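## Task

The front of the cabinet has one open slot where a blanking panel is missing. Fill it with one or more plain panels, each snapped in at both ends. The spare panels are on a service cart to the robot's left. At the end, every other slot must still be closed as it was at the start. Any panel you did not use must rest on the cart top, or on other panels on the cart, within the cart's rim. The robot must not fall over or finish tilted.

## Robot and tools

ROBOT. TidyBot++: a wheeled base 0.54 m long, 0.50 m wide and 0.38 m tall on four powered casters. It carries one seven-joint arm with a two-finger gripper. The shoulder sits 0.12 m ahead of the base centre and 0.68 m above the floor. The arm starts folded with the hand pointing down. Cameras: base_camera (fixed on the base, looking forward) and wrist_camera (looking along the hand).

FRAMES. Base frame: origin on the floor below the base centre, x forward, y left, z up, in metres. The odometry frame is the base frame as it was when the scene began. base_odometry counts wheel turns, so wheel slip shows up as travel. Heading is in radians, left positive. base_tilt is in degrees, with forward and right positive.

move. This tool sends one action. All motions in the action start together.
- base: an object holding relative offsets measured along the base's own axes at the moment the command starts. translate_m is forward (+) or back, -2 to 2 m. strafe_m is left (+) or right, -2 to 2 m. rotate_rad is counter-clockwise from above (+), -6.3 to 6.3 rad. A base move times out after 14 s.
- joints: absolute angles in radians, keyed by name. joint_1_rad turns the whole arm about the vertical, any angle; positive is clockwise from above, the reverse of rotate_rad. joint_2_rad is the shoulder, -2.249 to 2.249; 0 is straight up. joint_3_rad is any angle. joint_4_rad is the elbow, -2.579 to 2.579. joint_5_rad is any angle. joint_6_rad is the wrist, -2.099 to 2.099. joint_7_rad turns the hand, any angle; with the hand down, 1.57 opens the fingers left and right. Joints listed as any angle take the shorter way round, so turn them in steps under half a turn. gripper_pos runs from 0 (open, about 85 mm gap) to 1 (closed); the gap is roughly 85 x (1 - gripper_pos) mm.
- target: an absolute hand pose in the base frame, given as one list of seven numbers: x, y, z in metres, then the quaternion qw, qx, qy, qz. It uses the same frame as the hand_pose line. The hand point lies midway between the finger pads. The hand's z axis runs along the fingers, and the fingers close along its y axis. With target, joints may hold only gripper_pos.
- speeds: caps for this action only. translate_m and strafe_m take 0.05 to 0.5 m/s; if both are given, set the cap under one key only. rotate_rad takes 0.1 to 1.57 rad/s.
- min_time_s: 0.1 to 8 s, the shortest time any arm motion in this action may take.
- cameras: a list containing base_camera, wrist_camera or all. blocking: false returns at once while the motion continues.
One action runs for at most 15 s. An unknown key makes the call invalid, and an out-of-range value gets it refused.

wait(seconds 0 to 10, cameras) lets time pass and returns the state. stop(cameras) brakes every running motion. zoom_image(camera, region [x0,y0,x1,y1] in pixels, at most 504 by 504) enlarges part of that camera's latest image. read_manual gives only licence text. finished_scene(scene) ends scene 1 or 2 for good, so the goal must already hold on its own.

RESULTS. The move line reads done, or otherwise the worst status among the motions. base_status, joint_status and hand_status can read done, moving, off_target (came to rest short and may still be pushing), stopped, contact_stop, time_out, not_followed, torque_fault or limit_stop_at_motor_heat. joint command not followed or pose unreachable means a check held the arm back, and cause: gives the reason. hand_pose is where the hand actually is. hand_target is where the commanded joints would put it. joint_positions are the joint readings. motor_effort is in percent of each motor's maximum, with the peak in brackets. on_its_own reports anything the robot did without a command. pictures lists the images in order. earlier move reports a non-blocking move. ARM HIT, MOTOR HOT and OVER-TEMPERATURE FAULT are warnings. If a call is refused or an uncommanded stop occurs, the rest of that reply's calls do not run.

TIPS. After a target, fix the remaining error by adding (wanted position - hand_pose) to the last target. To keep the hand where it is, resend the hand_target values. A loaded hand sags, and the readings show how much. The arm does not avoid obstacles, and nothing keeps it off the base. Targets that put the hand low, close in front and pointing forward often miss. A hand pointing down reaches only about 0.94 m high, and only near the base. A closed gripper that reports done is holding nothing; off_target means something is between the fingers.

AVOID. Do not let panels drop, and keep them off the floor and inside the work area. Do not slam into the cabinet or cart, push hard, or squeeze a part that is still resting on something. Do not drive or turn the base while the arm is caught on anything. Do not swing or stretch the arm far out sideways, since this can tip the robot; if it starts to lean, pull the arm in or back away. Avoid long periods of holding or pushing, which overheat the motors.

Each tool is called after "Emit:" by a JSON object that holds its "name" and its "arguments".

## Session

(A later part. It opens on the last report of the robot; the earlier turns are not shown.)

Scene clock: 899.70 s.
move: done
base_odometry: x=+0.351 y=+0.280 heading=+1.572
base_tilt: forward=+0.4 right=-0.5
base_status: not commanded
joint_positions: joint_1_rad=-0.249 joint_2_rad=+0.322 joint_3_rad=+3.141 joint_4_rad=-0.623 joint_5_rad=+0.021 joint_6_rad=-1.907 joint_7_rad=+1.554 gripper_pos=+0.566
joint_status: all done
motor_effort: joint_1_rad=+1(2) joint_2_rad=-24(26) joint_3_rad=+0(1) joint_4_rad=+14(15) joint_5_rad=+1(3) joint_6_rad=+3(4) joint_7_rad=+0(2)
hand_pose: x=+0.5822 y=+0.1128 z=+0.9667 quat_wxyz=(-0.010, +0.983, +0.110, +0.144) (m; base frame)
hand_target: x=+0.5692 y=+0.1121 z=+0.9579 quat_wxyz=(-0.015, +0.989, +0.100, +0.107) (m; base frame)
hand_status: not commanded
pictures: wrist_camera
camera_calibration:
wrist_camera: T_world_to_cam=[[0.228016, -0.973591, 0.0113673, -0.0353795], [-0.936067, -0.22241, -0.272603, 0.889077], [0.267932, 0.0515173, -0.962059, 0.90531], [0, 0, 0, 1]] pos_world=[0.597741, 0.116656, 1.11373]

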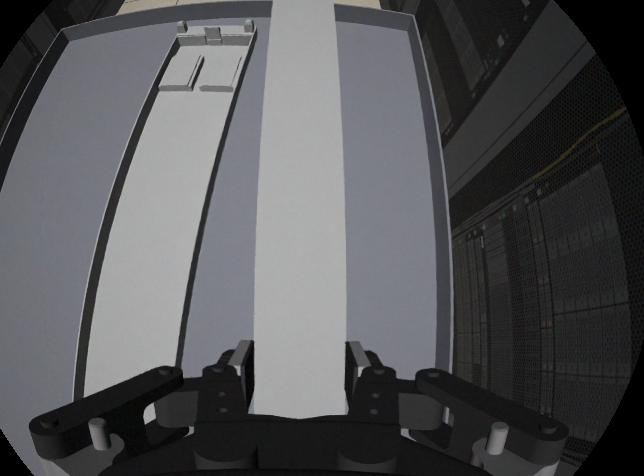

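Emit:
{"name": "move", "arguments": {"base": {"translate_m": -0.62}, "speeds": {"translate_m": 0.25}}}

Emit:
{"name": "move", "arguments": {"base": {"strafe_m": 0.33}, "speeds": {"strafe_m": 0.3}}}

Emit:
{"name": "move", "arguments": {"joints": {"joint_1_rad": -0.168, "joint_2_rad": -0.295, "joint_3_rad": 3.14, "joint_4_rad": -1.62, "joint_5_rad": 0.0, "joint_6_rad": -0.178, "joint_7_rad": 3.168}, "min_time_s": 4, "cameras": ["wrist_camera"]}}

Scene clock: 922.50 s.
move: done
base_odometry: x=+0.352 y=-0.340 heading=+1.572
base_tilt: forward=+0.4 right=-0.5
base_status: done
joint_positions: joint_1_rad=-0.248 joint_2_rad=+0.333 joint_3_rad=+3.141 joint_4_rad=-0.621 joint_5_rad=+0.021 joint_6_rad=-1.911 joint_7_rad=+1.554 gripper_pos=+0.566
joint_status: not commanded
motor_effort: joint_1_rad=+1(2) joint_2_rad=-25(27) joint_3_rad=+0(1) joint_4_rad=+14(15) joint_5_rad=+1(2) joint_6_rad=+3(4) joint_7_rad=+0(1)
hand_pose: x=+0.5845 y=+0.1133 z=+0.9618 quat_wxyz=(-0.009, +0.984, +0.110, +0.138) (m; base frame)
hand_target: x=+0.5692 y=+0.1121 z=+0.9579 quat_wxyz=(-0.015, +0.989, +0.100, +0.107) (m; base frame)
hand_status: not commanded
pictures: none

Scene clock: 924.60 s.
move: done
base_odometry: x=+0.022 y=-0.340 heading=+1.572
base_tilt: forward=+0.3 right=-0.5
base_status: done
joint_positions: joint_1_rad=-0.247 joint_2_rad=+0.333 joint_3_rad=+3.141 joint_4_rad=-0.621 joint_5_rad=+0.021 joint_6_rad=-1.911 joint_7_rad=+1.554 gripper_pos=+0.566
joint_status: not commanded
motor_effort: joint_1_rad=+0(3) joint_2_rad=-24(26) joint_3_rad=+0(1) joint_4_rad=+14(14) joint_5_rad=+1(3) joint_6_rad=+3(3) joint_7_rad=+0(1)
hand_pose: x=+0.5846 y=+0.1128 z=+0.9618 quat_wxyz=(-0.009, +0.984, +0.109, +0.138) (m; base frame)
hand_target: x=+0.5692 y=+0.1121 z=+0.9579 quat_wxyz=(-0.015, +0.989, +0.100, +0.107) (m; base frame)
hand_status: not commanded
pictures: none

Scene clock: 929.23 s.
move: done
base_odometry: x=+0.022 y=-0.340 heading=+1.572
base_tilt: forward=+0.3 right=-0.5
base_status: not commanded
joint_positions: joint_1_rad=-0.193 joint_2_rad=-0.281 joint_3_rad=+3.141 joint_4_rad=-1.589 joint_5_rad=+0.021 joint_6_rad=-0.267 joint_7_rad=+3.121 gripper_pos=+0.566
joint_status: all done
motor_effort: joint_1_rad=+0(2) joint_2_rad=-11(26) joint_3_rad=+0(1) joint_4_rad=+20(21) joint_5_rad=+1(2) joint_6_rad=+10(11) joint_7_rad=-1(2)
hand_pose: x=+0.6081 y=+0.0956 z=+1.1661 quat_wxyz=(+0.450, +0.452, +0.546, +0.544) (m; base frame)
hand_target: x=+0.6048 y=+0.0848 z=+1.1820 quat_wxyz=(+0.479, +0.433, +0.528, +0.552) (m; base frame)
hand_status: not commanded
pictures: wrist_camera
camera_calibration:
wrist_camera: T_world_to_cam=[[0.0064527, 0.00977632, 0.999931, -1.17237], [0.173801, -0.984744, 0.00850627, 0.0340228], [0.98476, 0.173734, -0.00805339, -0.469049], [0, 0, 0, 1]] pos_world=[0.463552, 0.126455, 1.16822]

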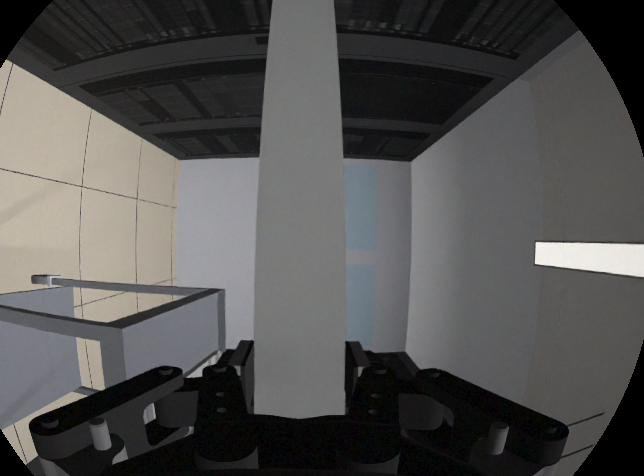

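Emit:
{"name": "move", "arguments": {"base": {"rotate_rad": -1.371}, "speeds": {"rotate_rad": 0.7}}}

Emit:
{"name": "move", "arguments": {"base": {"translate_m": 0.216, "strafe_m": 0.179}, "speeds": {"translate_m": 0.2}, "cameras": ["wrist_camera"]}}

Emit:
{"name": "zoom_image", "arguments": {"camera": "wrist_camera", "region": [60, 0, 260, 200]}}

Emit:
{"name": "zoom_image", "arguments": {"camera": "wrist_camera", "region": [320, 0, 480, 160]}}

Emit:
{"name": "zoom_image", "arguments": {"camera": "wrist_camera", "region": [80, 240, 260, 420]}}

Emit:
{"name": "zoom_image", "arguments": {"camera": "wrist_camera", "region": [330, 240, 470, 380]}}

Scene clock: 985.03 s.
move: done
base_odometry: x=+0.022 y=-0.340 heading=+0.201
base_tilt: forward=+0.3 right=-0.5
base_status: done
joint_positions: joint_1_rad=-0.183 joint_2_rad=-0.281 joint_3_rad=+3.141 joint_4_rad=-1.589 joint_5_rad=+0.020 joint_6_rad=-0.265 joint_7_rad=+3.122 gripper_pos=+0.566
joint_status: not commanded
motor_effort: joint_1_rad=+0(2) joint_2_rad=-11(12) joint_3_rad=+0(2) joint_4_rad=+20(21) joint_5_rad=+1(1) joint_6_rad=+10(10) joint_7_rad=+0(2)
hand_pose: x=+0.6090 y=+0.0907 z=+1.1667 quat_wxyz=(+0.453, +0.454, +0.543, +0.542) (m; base frame)
hand_target: x=+0.6048 y=+0.0848 z=+1.1820 quat_wxyz=(+0.479, +0.433, +0.528, +0.552) (m; base frame)
hand_status: not commanded
pictures: none

Scene clock: 987.17 s.
move: done
base_odometry: x=+0.198 y=-0.122 heading=+0.201
base_tilt: forward=+0.4 right=-0.5
base_status: done
joint_positions: joint_1_rad=-0.183 joint_2_rad=-0.290 joint_3_rad=+3.141 joint_4_rad=-1.590 joint_5_rad=+0.020 joint_6_rad=-0.263 joint_7_rad=+3.123 gripper_pos=+0.566
joint_status: not commanded
motor_effort: joint_1_rad=+1(2) joint_2_rad=-10(13) joint_3_rad=+0(2) joint_4_rad=+20(21) joint_5_rad=+0(1) joint_6_rad=+10(11) joint_7_rad=+0(2)
hand_pose: x=+0.6047 y=+0.0898 z=+1.1714 quat_wxyz=(+0.455, +0.452, +0.541, +0.544) (m; base frame)
hand_target: x=+0.6048 y=+0.0848 z=+1.1820 quat_wxyz=(+0.479, +0.433, +0.528, +0.552) (m; base frame)
hand_status: not commanded
pictures: wrist_camera
camera_calibration:
wrist_camera: T_world_to_cam=[[-0.00607779, 0.0088556, 0.999942, -1.16992], [0.163796, -0.986446, 0.00973165, 0.0337069], [0.986476, 0.163846, 0.0045449, -0.479467], [0, 0, 0, 1]] pos_world=[0.460351, 0.122169, 1.1717]

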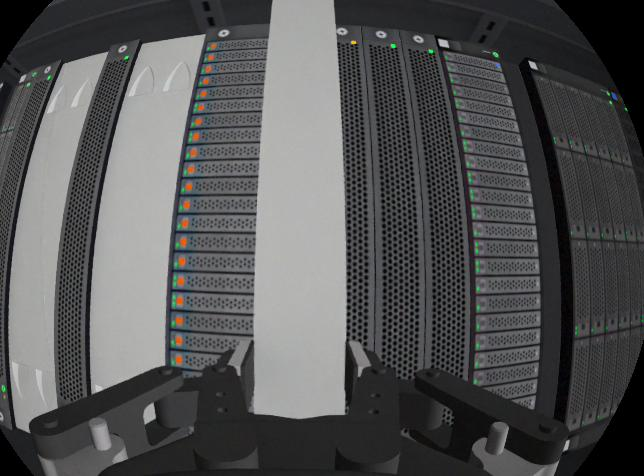

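Scaled by 2.520.

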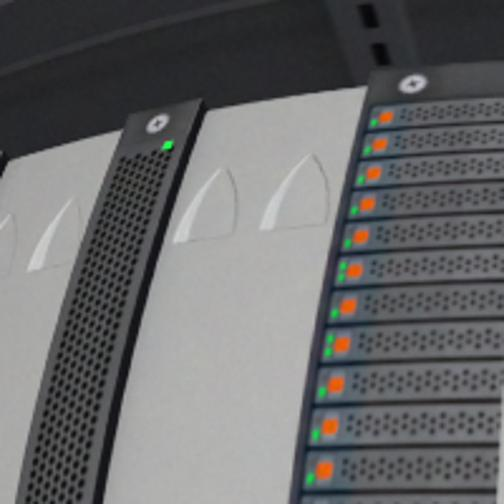

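Scaled by 3.150.

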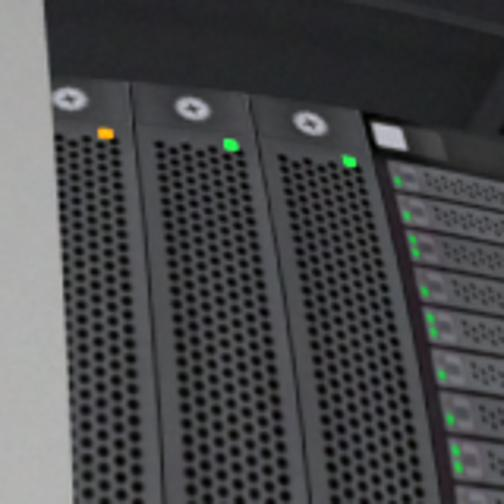

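Scaled by 2.800.

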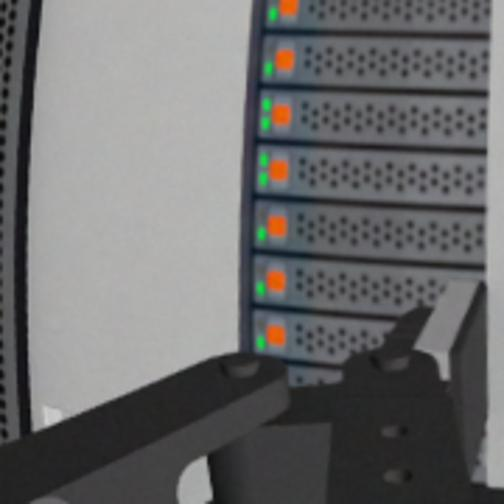

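Scaled by 3.600.

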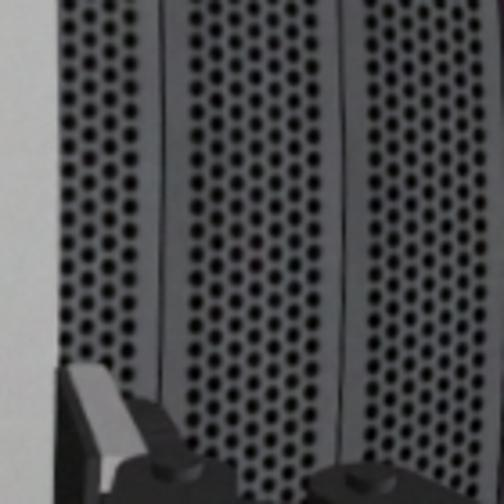

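Emit:
{"name": "move", "arguments": {"joints": {"joint_1_rad": -0.18, "joint_2_rad": -0.291, "joint_3_rad": 3.14, "joint_4_rad": -1.629, "joint_5_rad": 0.0, "joint_6_rad": -0.25, "joint_7_rad": 3.06}, "min_time_s": 1.0}}

Emit:
{"name": "move", "arguments": {"base": {"translate_m": 0.05, "strafe_m": 0.005}, "speeds": {"translate_m": 0.1}, "cameras": ["wrist_camera"]}}

Emit:
{"name": "zoom_image", "arguments": {"camera": "wrist_camera", "region": [180, 0, 300, 120]}}

Emit:
{"name": "zoom_image", "arguments": {"camera": "wrist_camera", "region": [320, 0, 440, 120]}}

Emit:
{"name": "zoom_image", "arguments": {"camera": "wrist_camera", "region": [120, 240, 270, 390]}}

Emit:
{"name": "zoom_image", "arguments": {"camera": "wrist_camera", "region": [330, 240, 470, 380]}}

Scene clock: 1017.63 s.
move: done
base_odometry: x=+0.198 y=-0.122 heading=+0.201
base_tilt: forward=+0.4 right=-0.5
base_status: not commanded
joint_positions: joint_1_rad=-0.183 joint_2_rad=-0.290 joint_3_rad=+3.141 joint_4_rad=-1.596 joint_5_rad=+0.020 joint_6_rad=-0.263 joint_7_rad=+3.103 gripper_pos=+0.566
joint_status: all done
motor_effort: joint_1_rad=+0(2) joint_2_rad=-10(12) joint_3_rad=+0(1) joint_4_rad=+20(21) joint_5_rad=+0(1) joint_6_rad=+10(11) joint_7_rad=-1(3)
hand_pose: x=+0.6052 y=+0.0899 z=+1.1678 quat_wxyz=(+0.449, +0.458, +0.538, +0.547) (m; base frame)
hand_target: x=+0.6070 y=+0.0912 z=+1.1520 quat_wxyz=(+0.426, +0.478, +0.529, +0.556) (m; base frame)
hand_status: not commanded
pictures: none

Scene clock: 1018.73 s.
move: done
base_odometry: x=+0.246 y=-0.107 heading=+0.201
base_tilt: forward=+0.3 right=-0.5
base_status: done
joint_positions: joint_1_rad=-0.183 joint_2_rad=-0.289 joint_3_rad=+3.141 joint_4_rad=-1.597 joint_5_rad=+0.020 joint_6_rad=-0.263 joint_7_rad=+3.103 gripper_pos=+0.566
joint_status: not commanded
motor_effort: joint_1_rad=+1(1) joint_2_rad=-10(13) joint_3_rad=+0(1) joint_4_rad=+20(21) joint_5_rad=+1(2) joint_6_rad=+10(10) joint_7_rad=-1(2)
hand_pose: x=+0.6058 y=+0.0900 z=+1.1664 quat_wxyz=(+0.448, +0.459, +0.539, +0.546) (m; base frame)
hand_target: x=+0.6070 y=+0.0912 z=+1.1520 quat_wxyz=(+0.426, +0.478, +0.529, +0.556) (m; base frame)
hand_status: not commanded
pictures: wrist_camera
camera_calibration:
wrist_camera: T_world_to_cam=[[0.00556772, -0.0083861, 0.999949, -1.17042], [0.163907, -0.986433, -0.00918538, 0.055682], [0.98646, 0.16395, -0.00411764, -0.47054], [0, 0, 0, 1]] pos_world=[0.461559, 0.122256, 1.16893]

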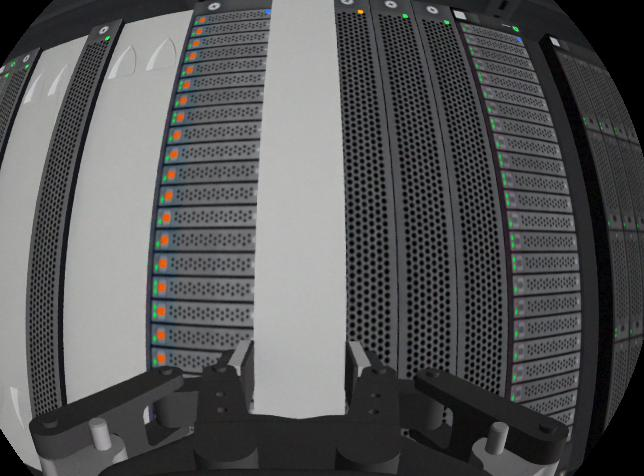

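Scaled by 4.200.

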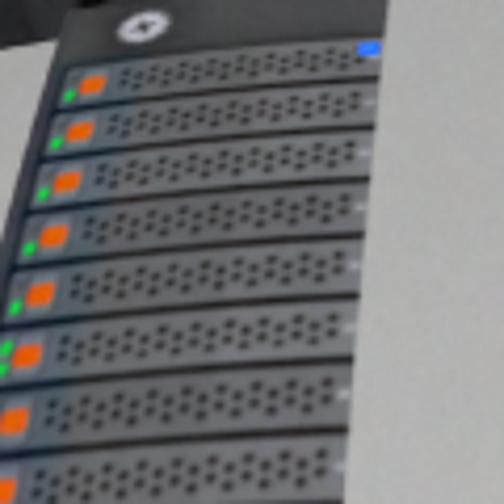

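Scaled by 4.200.

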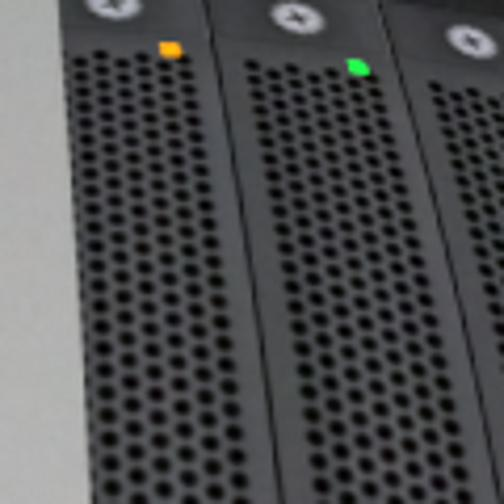

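Scaled by 3.360.

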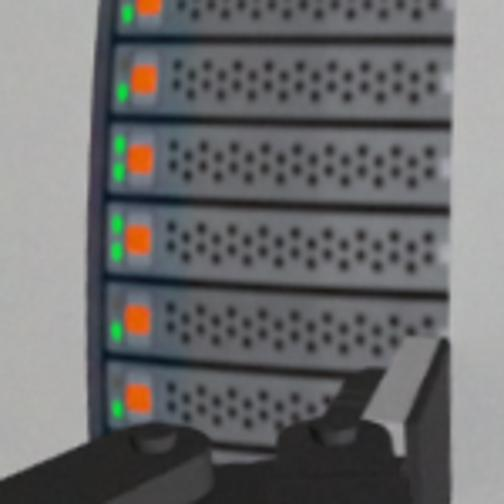

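Scaled by 3.600.

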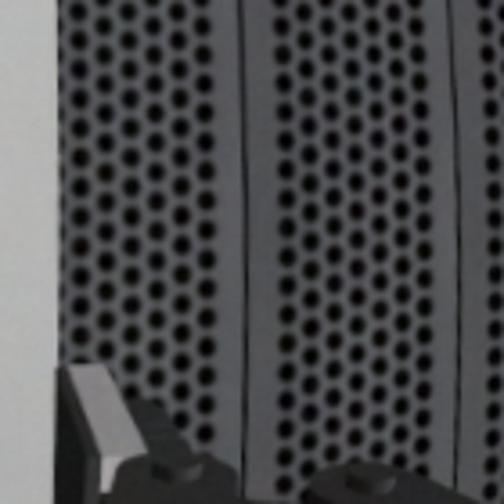

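Emit:
{"name": "move", "arguments": {"joints": {"joint_1_rad": -0.18, "joint_2_rad": -0.29, "joint_3_rad": 3.14, "joint_4_rad": -1.572, "joint_5_rad": 0.0, "joint_6_rad": -0.25, "joint_7_rad": 3.1555}, "min_time_s": 1.0}}

Emit:
{"name": "move", "arguments": {"base": {"translate_m": 0.03}, "speeds": {"translate_m": 0.05}, "cameras": ["wrist_camera"]}}

Emit:
{"name": "zoom_image", "arguments": {"camera": "wrist_camera", "region": [230, 0, 370, 120]}}

Emit:
{"name": "zoom_image", "arguments": {"camera": "wrist_camera", "region": [100, 240, 270, 390]}}

Emit:
{"name": "zoom_image", "arguments": {"camera": "wrist_camera", "region": [330, 240, 470, 380]}}

Emit:
{"name": "zoom_image", "arguments": {"camera": "wrist_camera", "region": [100, 0, 300, 120]}}

Emit:
{"name": "zoom_image", "arguments": {"camera": "wrist_camera", "region": [320, 0, 520, 120]}}

Scene clock: 1049.13 s.
move: done
base_odometry: x=+0.246 y=-0.107 heading=+0.201
base_tilt: forward=+0.3 right=-0.5
base_status: not commanded
joint_positions: joint_1_rad=-0.183 joint_2_rad=-0.289 joint_3_rad=+3.141 joint_4_rad=-1.595 joint_5_rad=+0.020 joint_6_rad=-0.263 joint_7_rad=+3.117 gripper_pos=+0.566
joint_status: all done
motor_effort: joint_1_rad=+1(2) joint_2_rad=-11(11) joint_3_rad=+0(1) joint_4_rad=+20(21) joint_5_rad=+0(2) joint_6_rad=+10(11) joint_7_rad=-1(1)
hand_pose: x=+0.6056 y=+0.0900 z=+1.1681 quat_wxyz=(+0.453, +0.454, +0.541, +0.544) (m; base frame)
hand_target: x=+0.6027 y=+0.0904 z=+1.1866 quat_wxyz=(+0.465, +0.440, +0.536, +0.550) (m; base frame)
hand_status: not commanded
pictures: none

Scene clock: 1050.23 s.
move: done
base_odometry: x=+0.275 y=-0.100 heading=+0.201
base_tilt: forward=+0.4 right=-0.5
base_status: done
joint_positions: joint_1_rad=-0.183 joint_2_rad=-0.289 joint_3_rad=+3.141 joint_4_rad=-1.595 joint_5_rad=+0.020 joint_6_rad=-0.263 joint_7_rad=+3.117 gripper_pos=+0.566
joint_status: not commanded
motor_effort: joint_1_rad=+0(1) joint_2_rad=-10(13) joint_3_rad=+0(2) joint_4_rad=+20(21) joint_5_rad=+1(1) joint_6_rad=+10(11) joint_7_rad=+0(1)
hand_pose: x=+0.6057 y=+0.0900 z=+1.1681 quat_wxyz=(+0.453, +0.454, +0.541, +0.544) (m; base frame)
hand_target: x=+0.6027 y=+0.0904 z=+1.1866 quat_wxyz=(+0.465, +0.440, +0.536, +0.550) (m; base frame)
hand_status: not commanded
pictures: wrist_camera
camera_calibration:
wrist_camera: T_world_to_cam=[[0.000486488, 0.00405467, 0.999992, -1.17022], [0.163871, -0.986474, 0.00392013, 0.0404241], [0.986482, 0.163868, -0.00114435, -0.473816], [0, 0, 0, 1]] pos_world=[0.461355, 0.122265, 1.16951]

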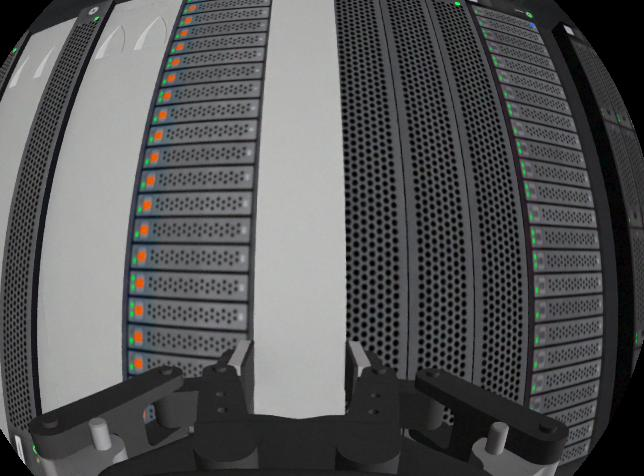

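Scaled by 3.600.

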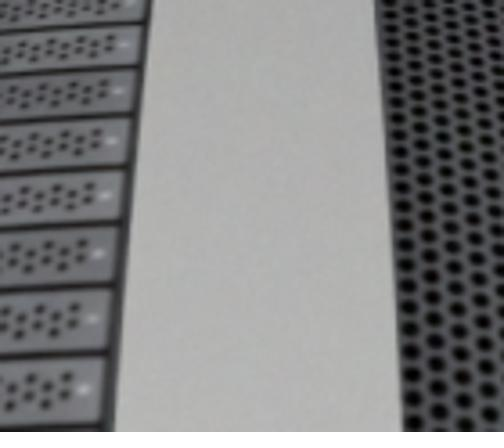

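Scaled by 2.965.

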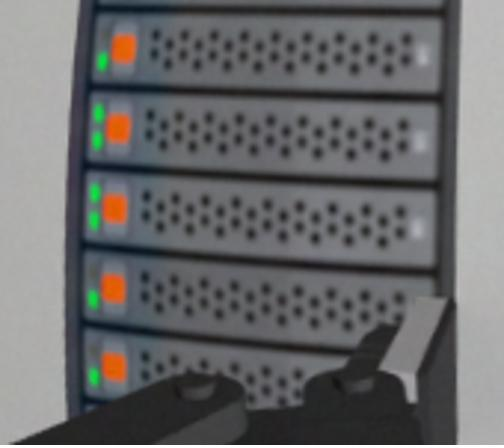

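Scaled by 3.600.

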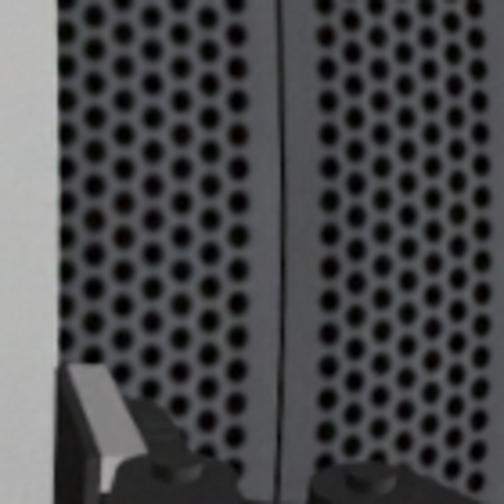

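Scaled by 2.520.

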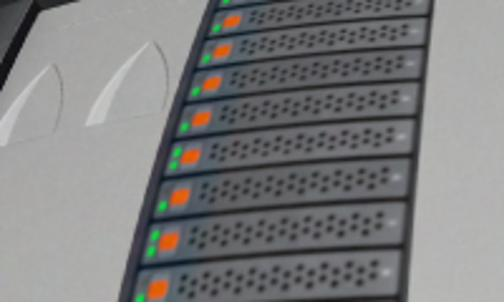

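Scaled by 2.520.

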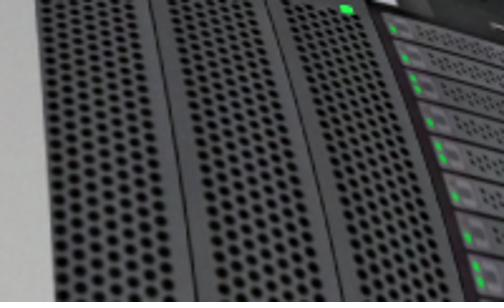

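Emit:
{"name": "move", "arguments": {"joints": {"joint_1_rad": -0.18, "joint_2_rad": -0.29, "joint_3_rad": 3.14, "joint_4_rad": -1.6285, "joint_5_rad": 0.0, "joint_6_rad": -0.25, "joint_7_rad": 3.0635}, "min_time_s": 1.0, "cameras": ["wrist_camera"]}}

Emit:
{"name": "zoom_image", "arguments": {"camera": "wrist_camera", "region": [230, 0, 370, 120]}}

Emit:
{"name": "zoom_image", "arguments": {"camera": "wrist_camera", "region": [100, 240, 270, 390]}}

Emit:
{"name": "zoom_image", "arguments": {"camera": "wrist_camera", "region": [330, 240, 470, 380]}}

Emit:
{"name": "zoom_image", "arguments": {"camera": "wrist_camera", "region": [130, 0, 250, 120]}}

Emit:
{"name": "zoom_image", "arguments": {"camera": "wrist_camera", "region": [350, 0, 470, 120]}}

Scene clock: 1068.10 s.
move: done
base_odometry: x=+0.275 y=-0.100 heading=+0.201
base_tilt: forward=+0.4 right=-0.5
base_status: not commanded
joint_positions: joint_1_rad=-0.183 joint_2_rad=-0.289 joint_3_rad=+3.141 joint_4_rad=-1.599 joint_5_rad=+0.020 joint_6_rad=-0.263 joint_7_rad=+3.106 gripper_pos=+0.566
joint_status: all done
motor_effort: joint_1_rad=+0(1) joint_2_rad=-10(11) joint_3_rad=+0(1) joint_4_rad=+20(21) joint_5_rad=+0(2) joint_6_rad=+9(11) joint_7_rad=-1(2)
hand_pose: x=+0.6060 y=+0.0901 z=+1.1652 quat_wxyz=(+0.449, +0.458, +0.540, +0.545) (m; base frame)
hand_target: x=+0.6074 y=+0.0912 z=+1.1518 quat_wxyz=(+0.427, +0.478, +0.530, +0.555) (m; base frame)
hand_status: not commanded
pictures: wrist_camera
camera_calibration:
wrist_camera: T_world_to_cam=[[0.00705404, -0.00571047, 0.999959, -1.17044], [0.163892, -0.986455, -0.0067895, 0.0529519], [0.986453, 0.163933, -0.00602259, -0.468529], [0, 0, 0, 1]] pos_world=[0.46176, 0.122358, 1.16793]

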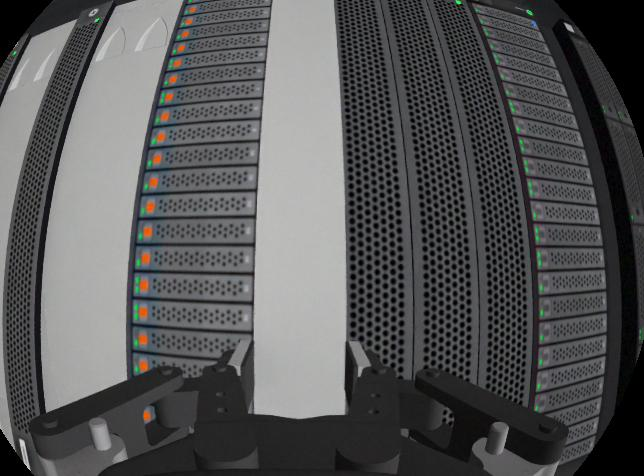

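Scaled by 3.600.

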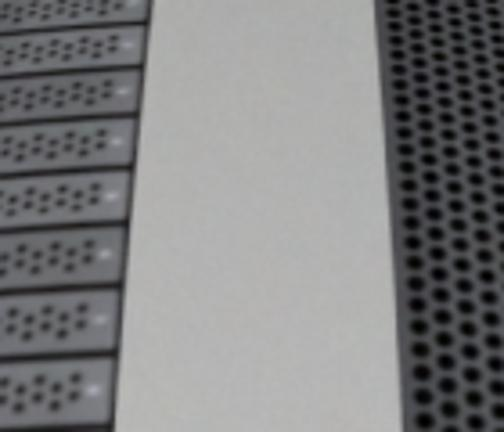

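Scaled by 2.965.

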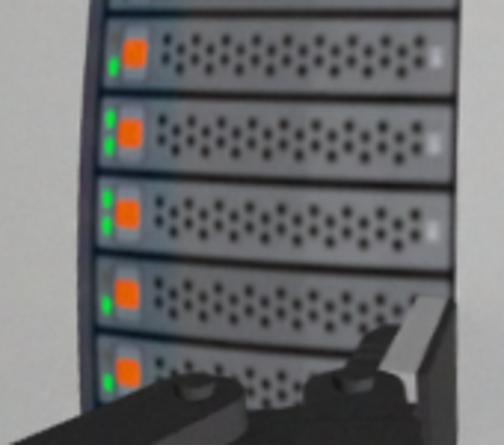

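Scaled by 3.600.

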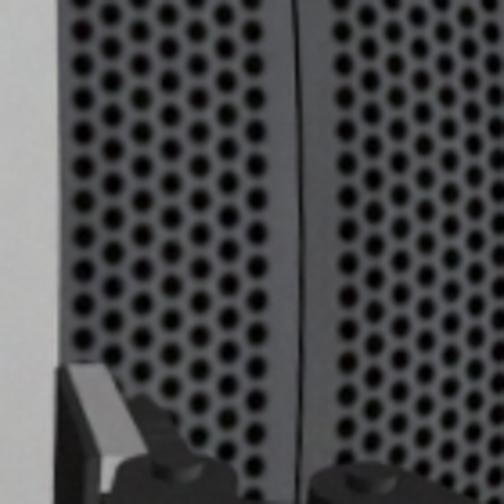

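Scaled by 4.200.

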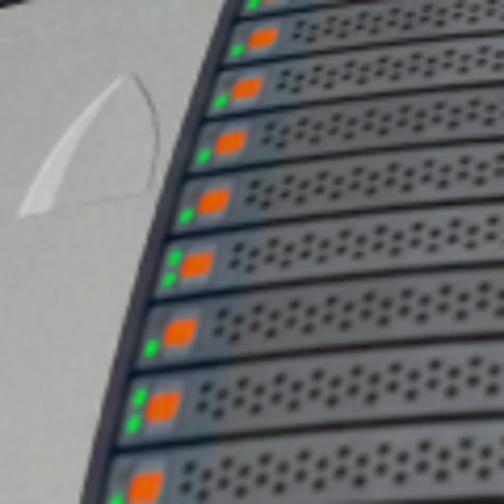

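Scaled by 4.200.

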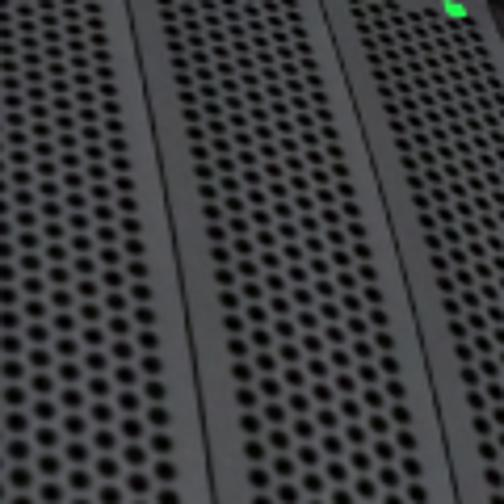

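Emit:
{"name": "move", "arguments": {"joints": {"joint_1_rad": -0.18, "joint_2_rad": -0.29, "joint_3_rad": 3.14, "joint_4_rad": -1.574, "joint_5_rad": 0.0, "joint_6_rad": -0.25, "joint_7_rad": 3.0635}, "min_time_s": 1.0, "cameras": ["wrist_camera"]}}

Emit:
{"name": "zoom_image", "arguments": {"camera": "wrist_camera", "region": [100, 240, 270, 390]}}

Emit:
{"name": "zoom_image", "arguments": {"camera": "wrist_camera", "region": [330, 240, 470, 380]}}

Emit:
{"name": "zoom_image", "arguments": {"camera": "wrist_camera", "region": [130, 0, 250, 120]}}

Emit:
{"name": "zoom_image", "arguments": {"camera": "wrist_camera", "region": [350, 0, 470, 120]}}

Scene clock: 1080.60 s.
move: done
base_odometry: x=+0.275 y=-0.100 heading=+0.201
base_tilt: forward=+0.4 right=-0.5
base_status: not commanded
joint_positions: joint_1_rad=-0.183 joint_2_rad=-0.289 joint_3_rad=+3.141 joint_4_rad=-1.597 joint_5_rad=+0.020 joint_6_rad=-0.263 joint_7_rad=+3.106 gripper_pos=+0.566
joint_status: all done
motor_effort: joint_1_rad=+0(2) joint_2_rad=-11(12) joint_3_rad=+0(1) joint_4_rad=+20(21) joint_5_rad=+1(2) joint_6_rad=+10(10) joint_7_rad=-1(2)
hand_pose: x=+0.6058 y=+0.0900 z=+1.1668 quat_wxyz=(+0.449, +0.458, +0.539, +0.546) (m; base frame)
hand_target: x=+0.6029 y=+0.0904 z=+1.1854 quat_wxyz=(+0.439, +0.465, +0.516, +0.571) (m; base frame)
hand_status: not commanded
pictures: wrist_camera
camera_calibration:
wrist_camera: T_world_to_cam=[[0.00460328, -0.00621385, 0.99997, -1.17046], [0.163909, -0.986451, -0.00688439, 0.0529968], [0.986465, 0.163936, -0.00352241, -0.471235], [0, 0, 0, 1]] pos_world=[0.461558, 0.122258, 1.16913]

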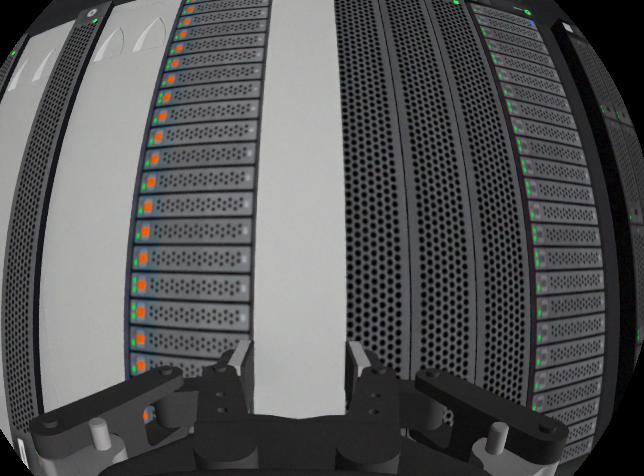

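Scaled by 2.965.

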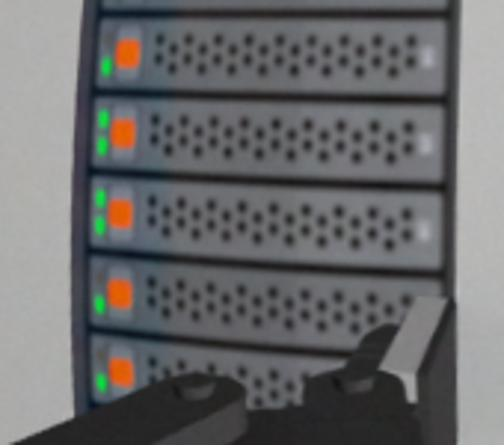

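Scaled by 3.600.

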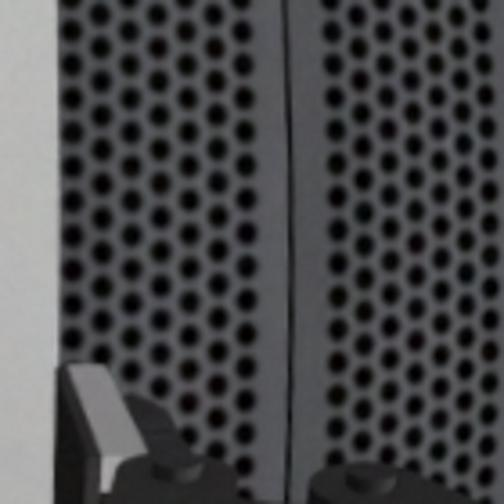

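Scaled by 4.200.

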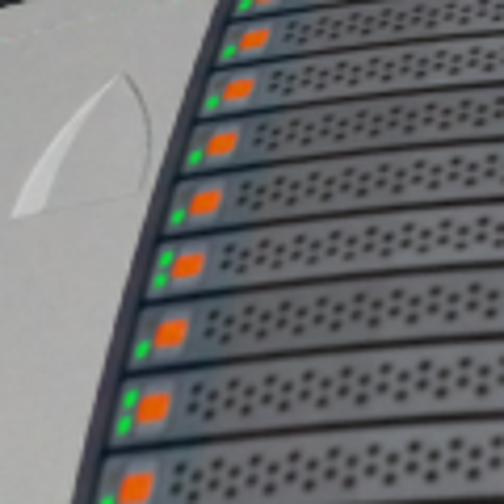

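Scaled by 4.200.

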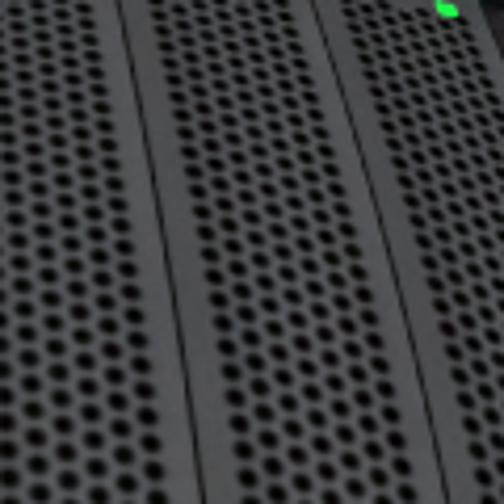

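Emit:
{"name": "move", "arguments": {"base": {"translate_m": 0.018}, "speeds": {"translate_m": 0.05}, "cameras": ["wrist_camera"]}}

Emit:
{"name": "zoom_image", "arguments": {"camera": "wrist_camera", "region": [230, 0, 370, 120]}}

Emit:
{"name": "zoom_image", "arguments": {"camera": "wrist_camera", "region": [200, 260, 400, 440]}}

Scene clock: 1088.80 s.
move: done
base_odometry: x=+0.293 y=-0.097 heading=+0.201
base_tilt: forward=+0.3 right=-0.4
base_status: done
joint_positions: joint_1_rad=-0.183 joint_2_rad=-0.289 joint_3_rad=+3.141 joint_4_rad=-1.597 joint_5_rad=+0.020 joint_6_rad=-0.263 joint_7_rad=+3.106 gripper_pos=+0.566
joint_status: not commanded
motor_effort: joint_1_rad=+0(1) joint_2_rad=-10(14) joint_3_rad=+0(1) joint_4_rad=+20(21) joint_5_rad=+1(2) joint_6_rad=+10(10) joint_7_rad=-1(1)
hand_pose: x=+0.6056 y=+0.0900 z=+1.1671 quat_wxyz=(+0.449, +0.458, +0.539, +0.546) (m; base frame)
hand_target: x=+0.6029 y=+0.0904 z=+1.1854 quat_wxyz=(+0.439, +0.465, +0.516, +0.571) (m; base frame)
hand_status: not commanded
pictures: wrist_camera
camera_calibration:
wrist_camera: T_world_to_cam=[[0.00391254, -0.00632716, 0.999972, -1.17033], [0.163914, -0.986451, -0.00688294, 0.0530433], [0.986467, 0.163936, -0.00282242, -0.471758], [0, 0, 0, 1]] pos_world=[0.461258, 0.122258, 1.16933]

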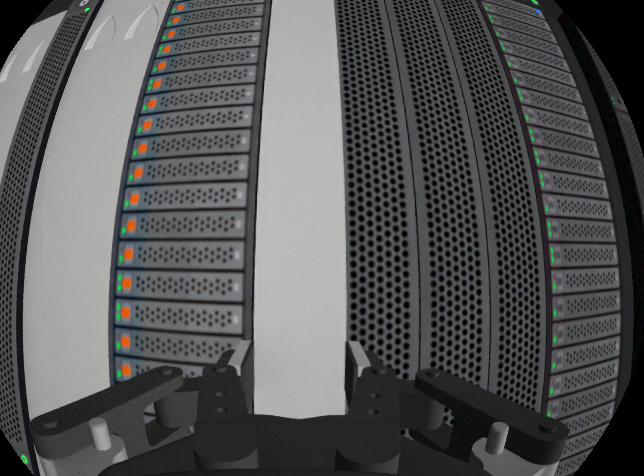

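Scaled by 3.600.

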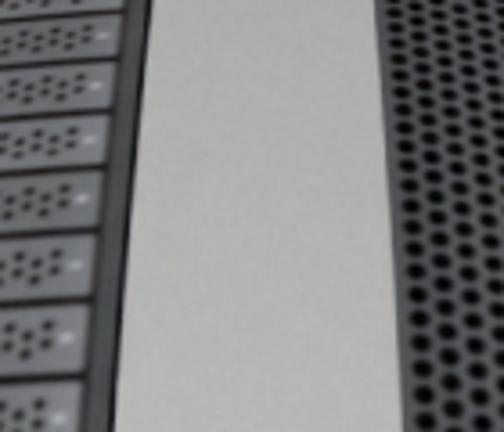

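Scaled by 2.520.

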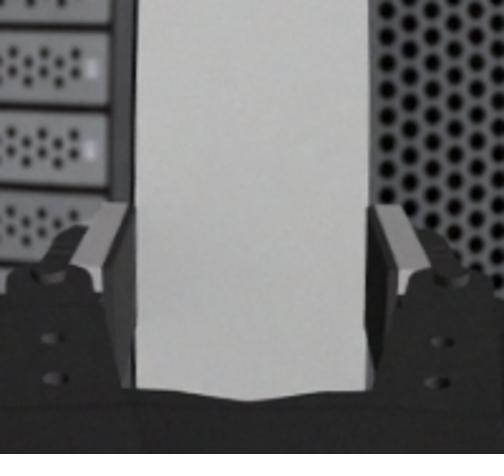

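Emit:
{"name": "move", "arguments": {"base": {"translate_m": 0.007}, "speeds": {"translate_m": 0.05}, "cameras": ["wrist_camera"]}}

Emit:
{"name": "zoom_image", "arguments": {"camera": "wrist_camera", "region": [230, 0, 370, 120]}}

Emit:
{"name": "zoom_image", "arguments": {"camera": "wrist_camera", "region": [200, 260, 400, 440]}}

Scene clock: 1092.37 s.
move: done
base_odometry: x=+0.300 y=-0.095 heading=+0.201
base_tilt: forward=+0.3 right=-0.5
base_status: done
joint_positions: joint_1_rad=-0.183 joint_2_rad=-0.297 joint_3_rad=+3.140 joint_4_rad=-1.600 joint_5_rad=+0.020 joint_6_rad=-0.267 joint_7_rad=+3.106 gripper_pos=+0.566
joint_status: not commanded
motor_effort: joint_1_rad=+0(3) joint_2_rad=-9(11) joint_3_rad=+0(4) joint_4_rad=+26(31) joint_5_rad=+1(1) joint_6_rad=+16(23) joint_7_rad=-1(1)
hand_pose: x=+0.6019 y=+0.0900 z=+1.1674 quat_wxyz=(+0.449, +0.457, +0.539, +0.547) (m; base frame)
hand_target: x=+0.6029 y=+0.0904 z=+1.1854 quat_wxyz=(+0.439, +0.465, +0.516, +0.571) (m; base frame)
hand_status: not commanded
pictures: wrist_camera
camera_calibration:
wrist_camera: T_world_to_cam=[[0.00372224, -0.00635553, 0.999973, -1.17062], [0.165018, -0.986267, -0.00688267, 0.053008], [0.986284, 0.165039, -0.00262235, -0.468472], [0, 0, 0, 1]] pos_world=[0.457657, 0.122156, 1.16973]

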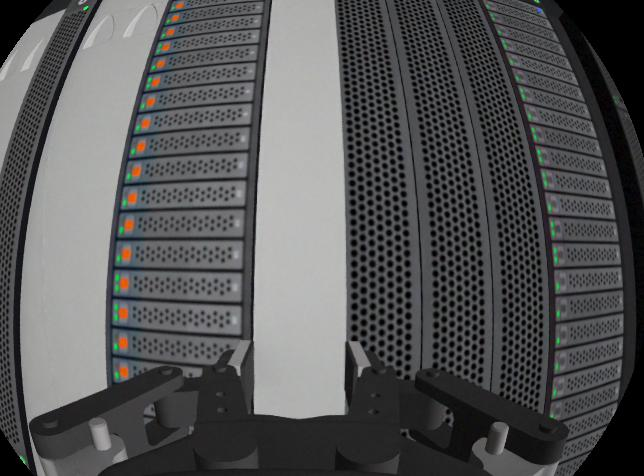

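Scaled by 3.600.

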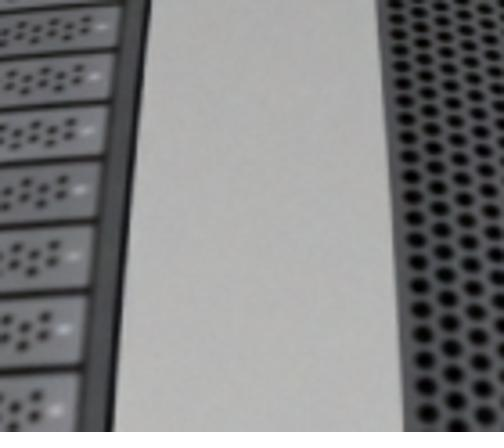

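Scaled by 2.520.

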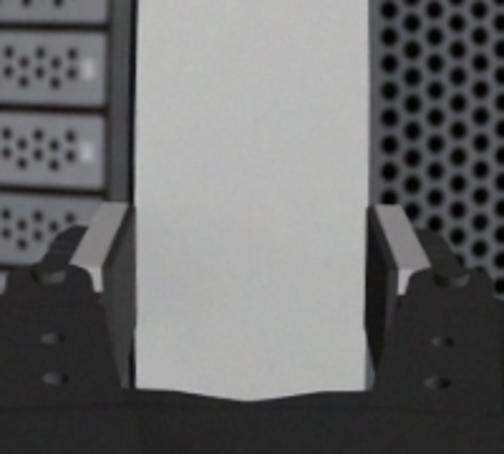

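Emit:
{"name": "move", "arguments": {"base": {"translate_m": -0.003}, "speeds": {"translate_m": 0.05}}}

Emit:
{"name": "move", "arguments": {"joints": {"gripper_pos": 0.5}, "cameras": ["wrist_camera"]}}

Emit:
{"name": "zoom_image", "arguments": {"camera": "wrist_camera", "region": [230, 0, 370, 120]}}

Emit:
{"name": "zoom_image", "arguments": {"camera": "wrist_camera", "region": [200, 260, 400, 440]}}

Scene clock: 1099.40 s.
move: done
base_odometry: x=+0.297 y=-0.096 heading=+0.201
base_tilt: forward=+0.4 right=-0.4
base_status: done
joint_positions: joint_1_rad=-0.183 joint_2_rad=-0.292 joint_3_rad=+3.140 joint_4_rad=-1.597 joint_5_rad=+0.020 joint_6_rad=-0.267 joint_7_rad=+3.106 gripper_pos=+0.566
joint_status: not commanded
motor_effort: joint_1_rad=+0(2) joint_2_rad=-12(13) joint_3_rad=+1(1) joint_4_rad=+22(25) joint_5_rad=+1(2) joint_6_rad=+12(16) joint_7_rad=-1(1)
hand_pose: x=+0.6040 y=+0.0904 z=+1.1672 quat_wxyz=(+0.449, +0.458, +0.539, +0.546) (m; base frame)
hand_target: x=+0.6029 y=+0.0904 z=+1.1854 quat_wxyz=(+0.439, +0.465, +0.516, +0.571) (m; base frame)
hand_status: not commanded
pictures: none

Scene clock: 1100.07 s.
move: done
base_odometry: x=+0.297 y=-0.096 heading=+0.201
base_tilt: forward=+0.4 right=-0.5
base_status: not commanded
joint_positions: joint_1_rad=-0.183 joint_2_rad=-0.292 joint_3_rad=+3.140 joint_4_rad=-1.597 joint_5_rad=+0.020 joint_6_rad=-0.267 joint_7_rad=+3.106 gripper_pos=+0.500
joint_status: all done
motor_effort: joint_1_rad=+1(2) joint_2_rad=-10(12) joint_3_rad=+0(1) joint_4_rad=+21(22) joint_5_rad=+1(1) joint_6_rad=+11(12) joint_7_rad=-1(1)
hand_pose: x=+0.6040 y=+0.0904 z=+1.1674 quat_wxyz=(+0.449, +0.458, +0.539, +0.546) (m; base frame)
hand_target: x=+0.6029 y=+0.0904 z=+1.1854 quat_wxyz=(+0.439, +0.465, +0.516, +0.571) (m; base frame)
hand_status: not commanded
pictures: wrist_camera
camera_calibration:
wrist_camera: T_world_to_cam=[[0.00480752, -0.00617625, 0.999969, -1.17115], [0.16501, -0.986268, -0.00688494, 0.0530622], [0.98628, 0.165038, -0.00372236, -0.469322], [0, 0, 0, 1]] pos_world=[0.459758, 0.122556, 1.16973]

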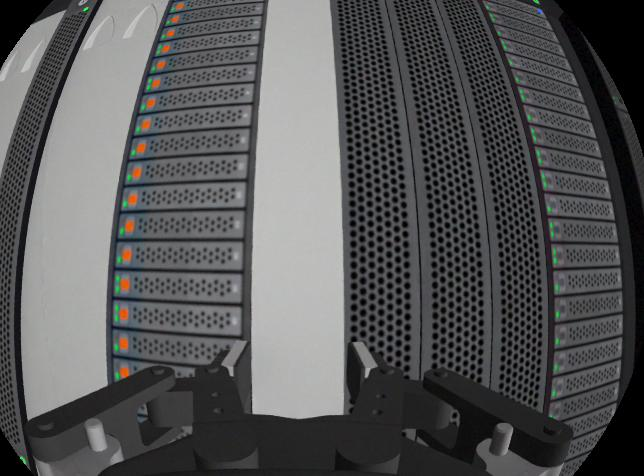

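Scaled by 3.600.

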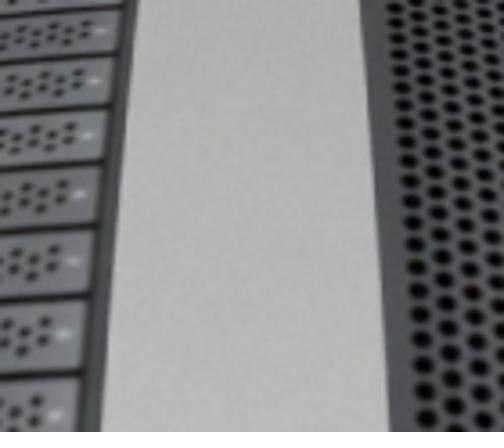

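Scaled by 2.520.

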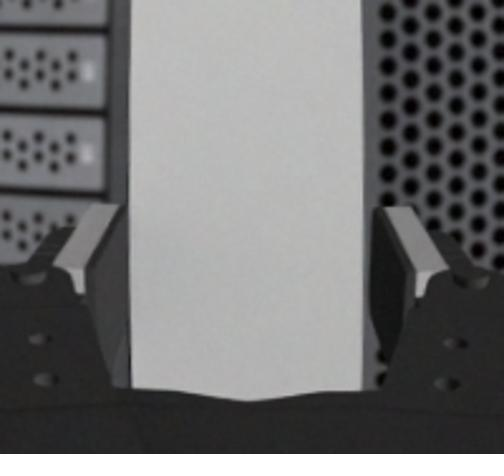

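Emit:
{"name": "move", "arguments": {"joints": {"gripper_pos": 0.4}, "cameras": ["wrist_camera"]}}

Emit:
{"name": "zoom_image", "arguments": {"camera": "wrist_camera", "region": [230, 0, 370, 120]}}

Emit:
{"name": "zoom_image", "arguments": {"camera": "wrist_camera", "region": [200, 260, 400, 440]}}

Scene clock: 1105.13 s.
move: done
base_odometry: x=+0.297 y=-0.096 heading=+0.201
base_tilt: forward=+0.4 right=-0.4
base_status: not commanded
joint_positions: joint_1_rad=-0.183 joint_2_rad=-0.292 joint_3_rad=+3.140 joint_4_rad=-1.595 joint_5_rad=+0.020 joint_6_rad=-0.267 joint_7_rad=+3.106 gripper_pos=+0.400
joint_status: all done
motor_effort: joint_1_rad=+0(1) joint_2_rad=-10(11) joint_3_rad=+0(1) joint_4_rad=+20(20) joint_5_rad=+1(1) joint_6_rad=+9(10) joint_7_rad=+0(1)
hand_pose: x=+0.6039 y=+0.0904 z=+1.1684 quat_wxyz=(+0.449, +0.457, +0.539, +0.547) (m; base frame)
hand_target: x=+0.6029 y=+0.0904 z=+1.1854 quat_wxyz=(+0.439, +0.465, +0.516, +0.571) (m; base frame)
hand_status: not commanded
pictures: wrist_camera
camera_calibration:
wrist_camera: T_world_to_cam=[[0.00313027, -0.00645331, 0.999974, -1.17124], [0.165022, -0.986266, -0.00688142, 0.0529931], [0.986285, 0.165039, -0.00202235, -0.471096], [0, 0, 0, 1]] pos_world=[0.459556, 0.122456, 1.17063]

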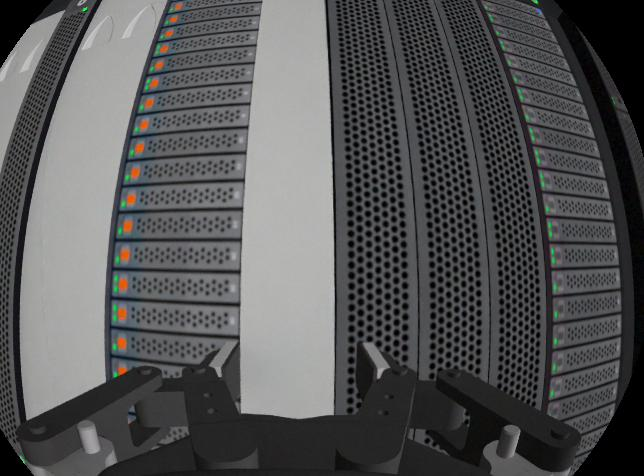

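Scaled by 3.600.

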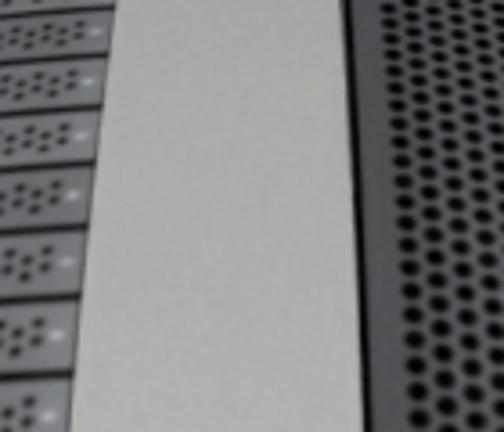

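Scaled by 2.520.

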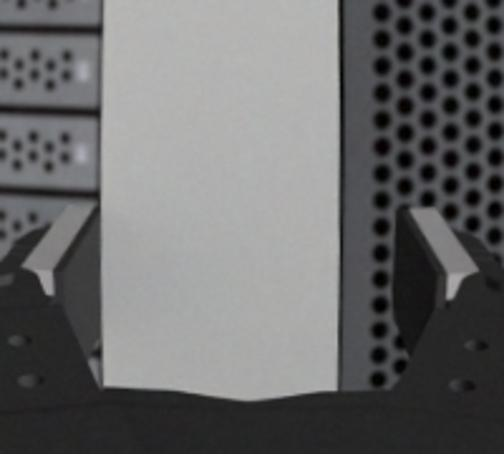

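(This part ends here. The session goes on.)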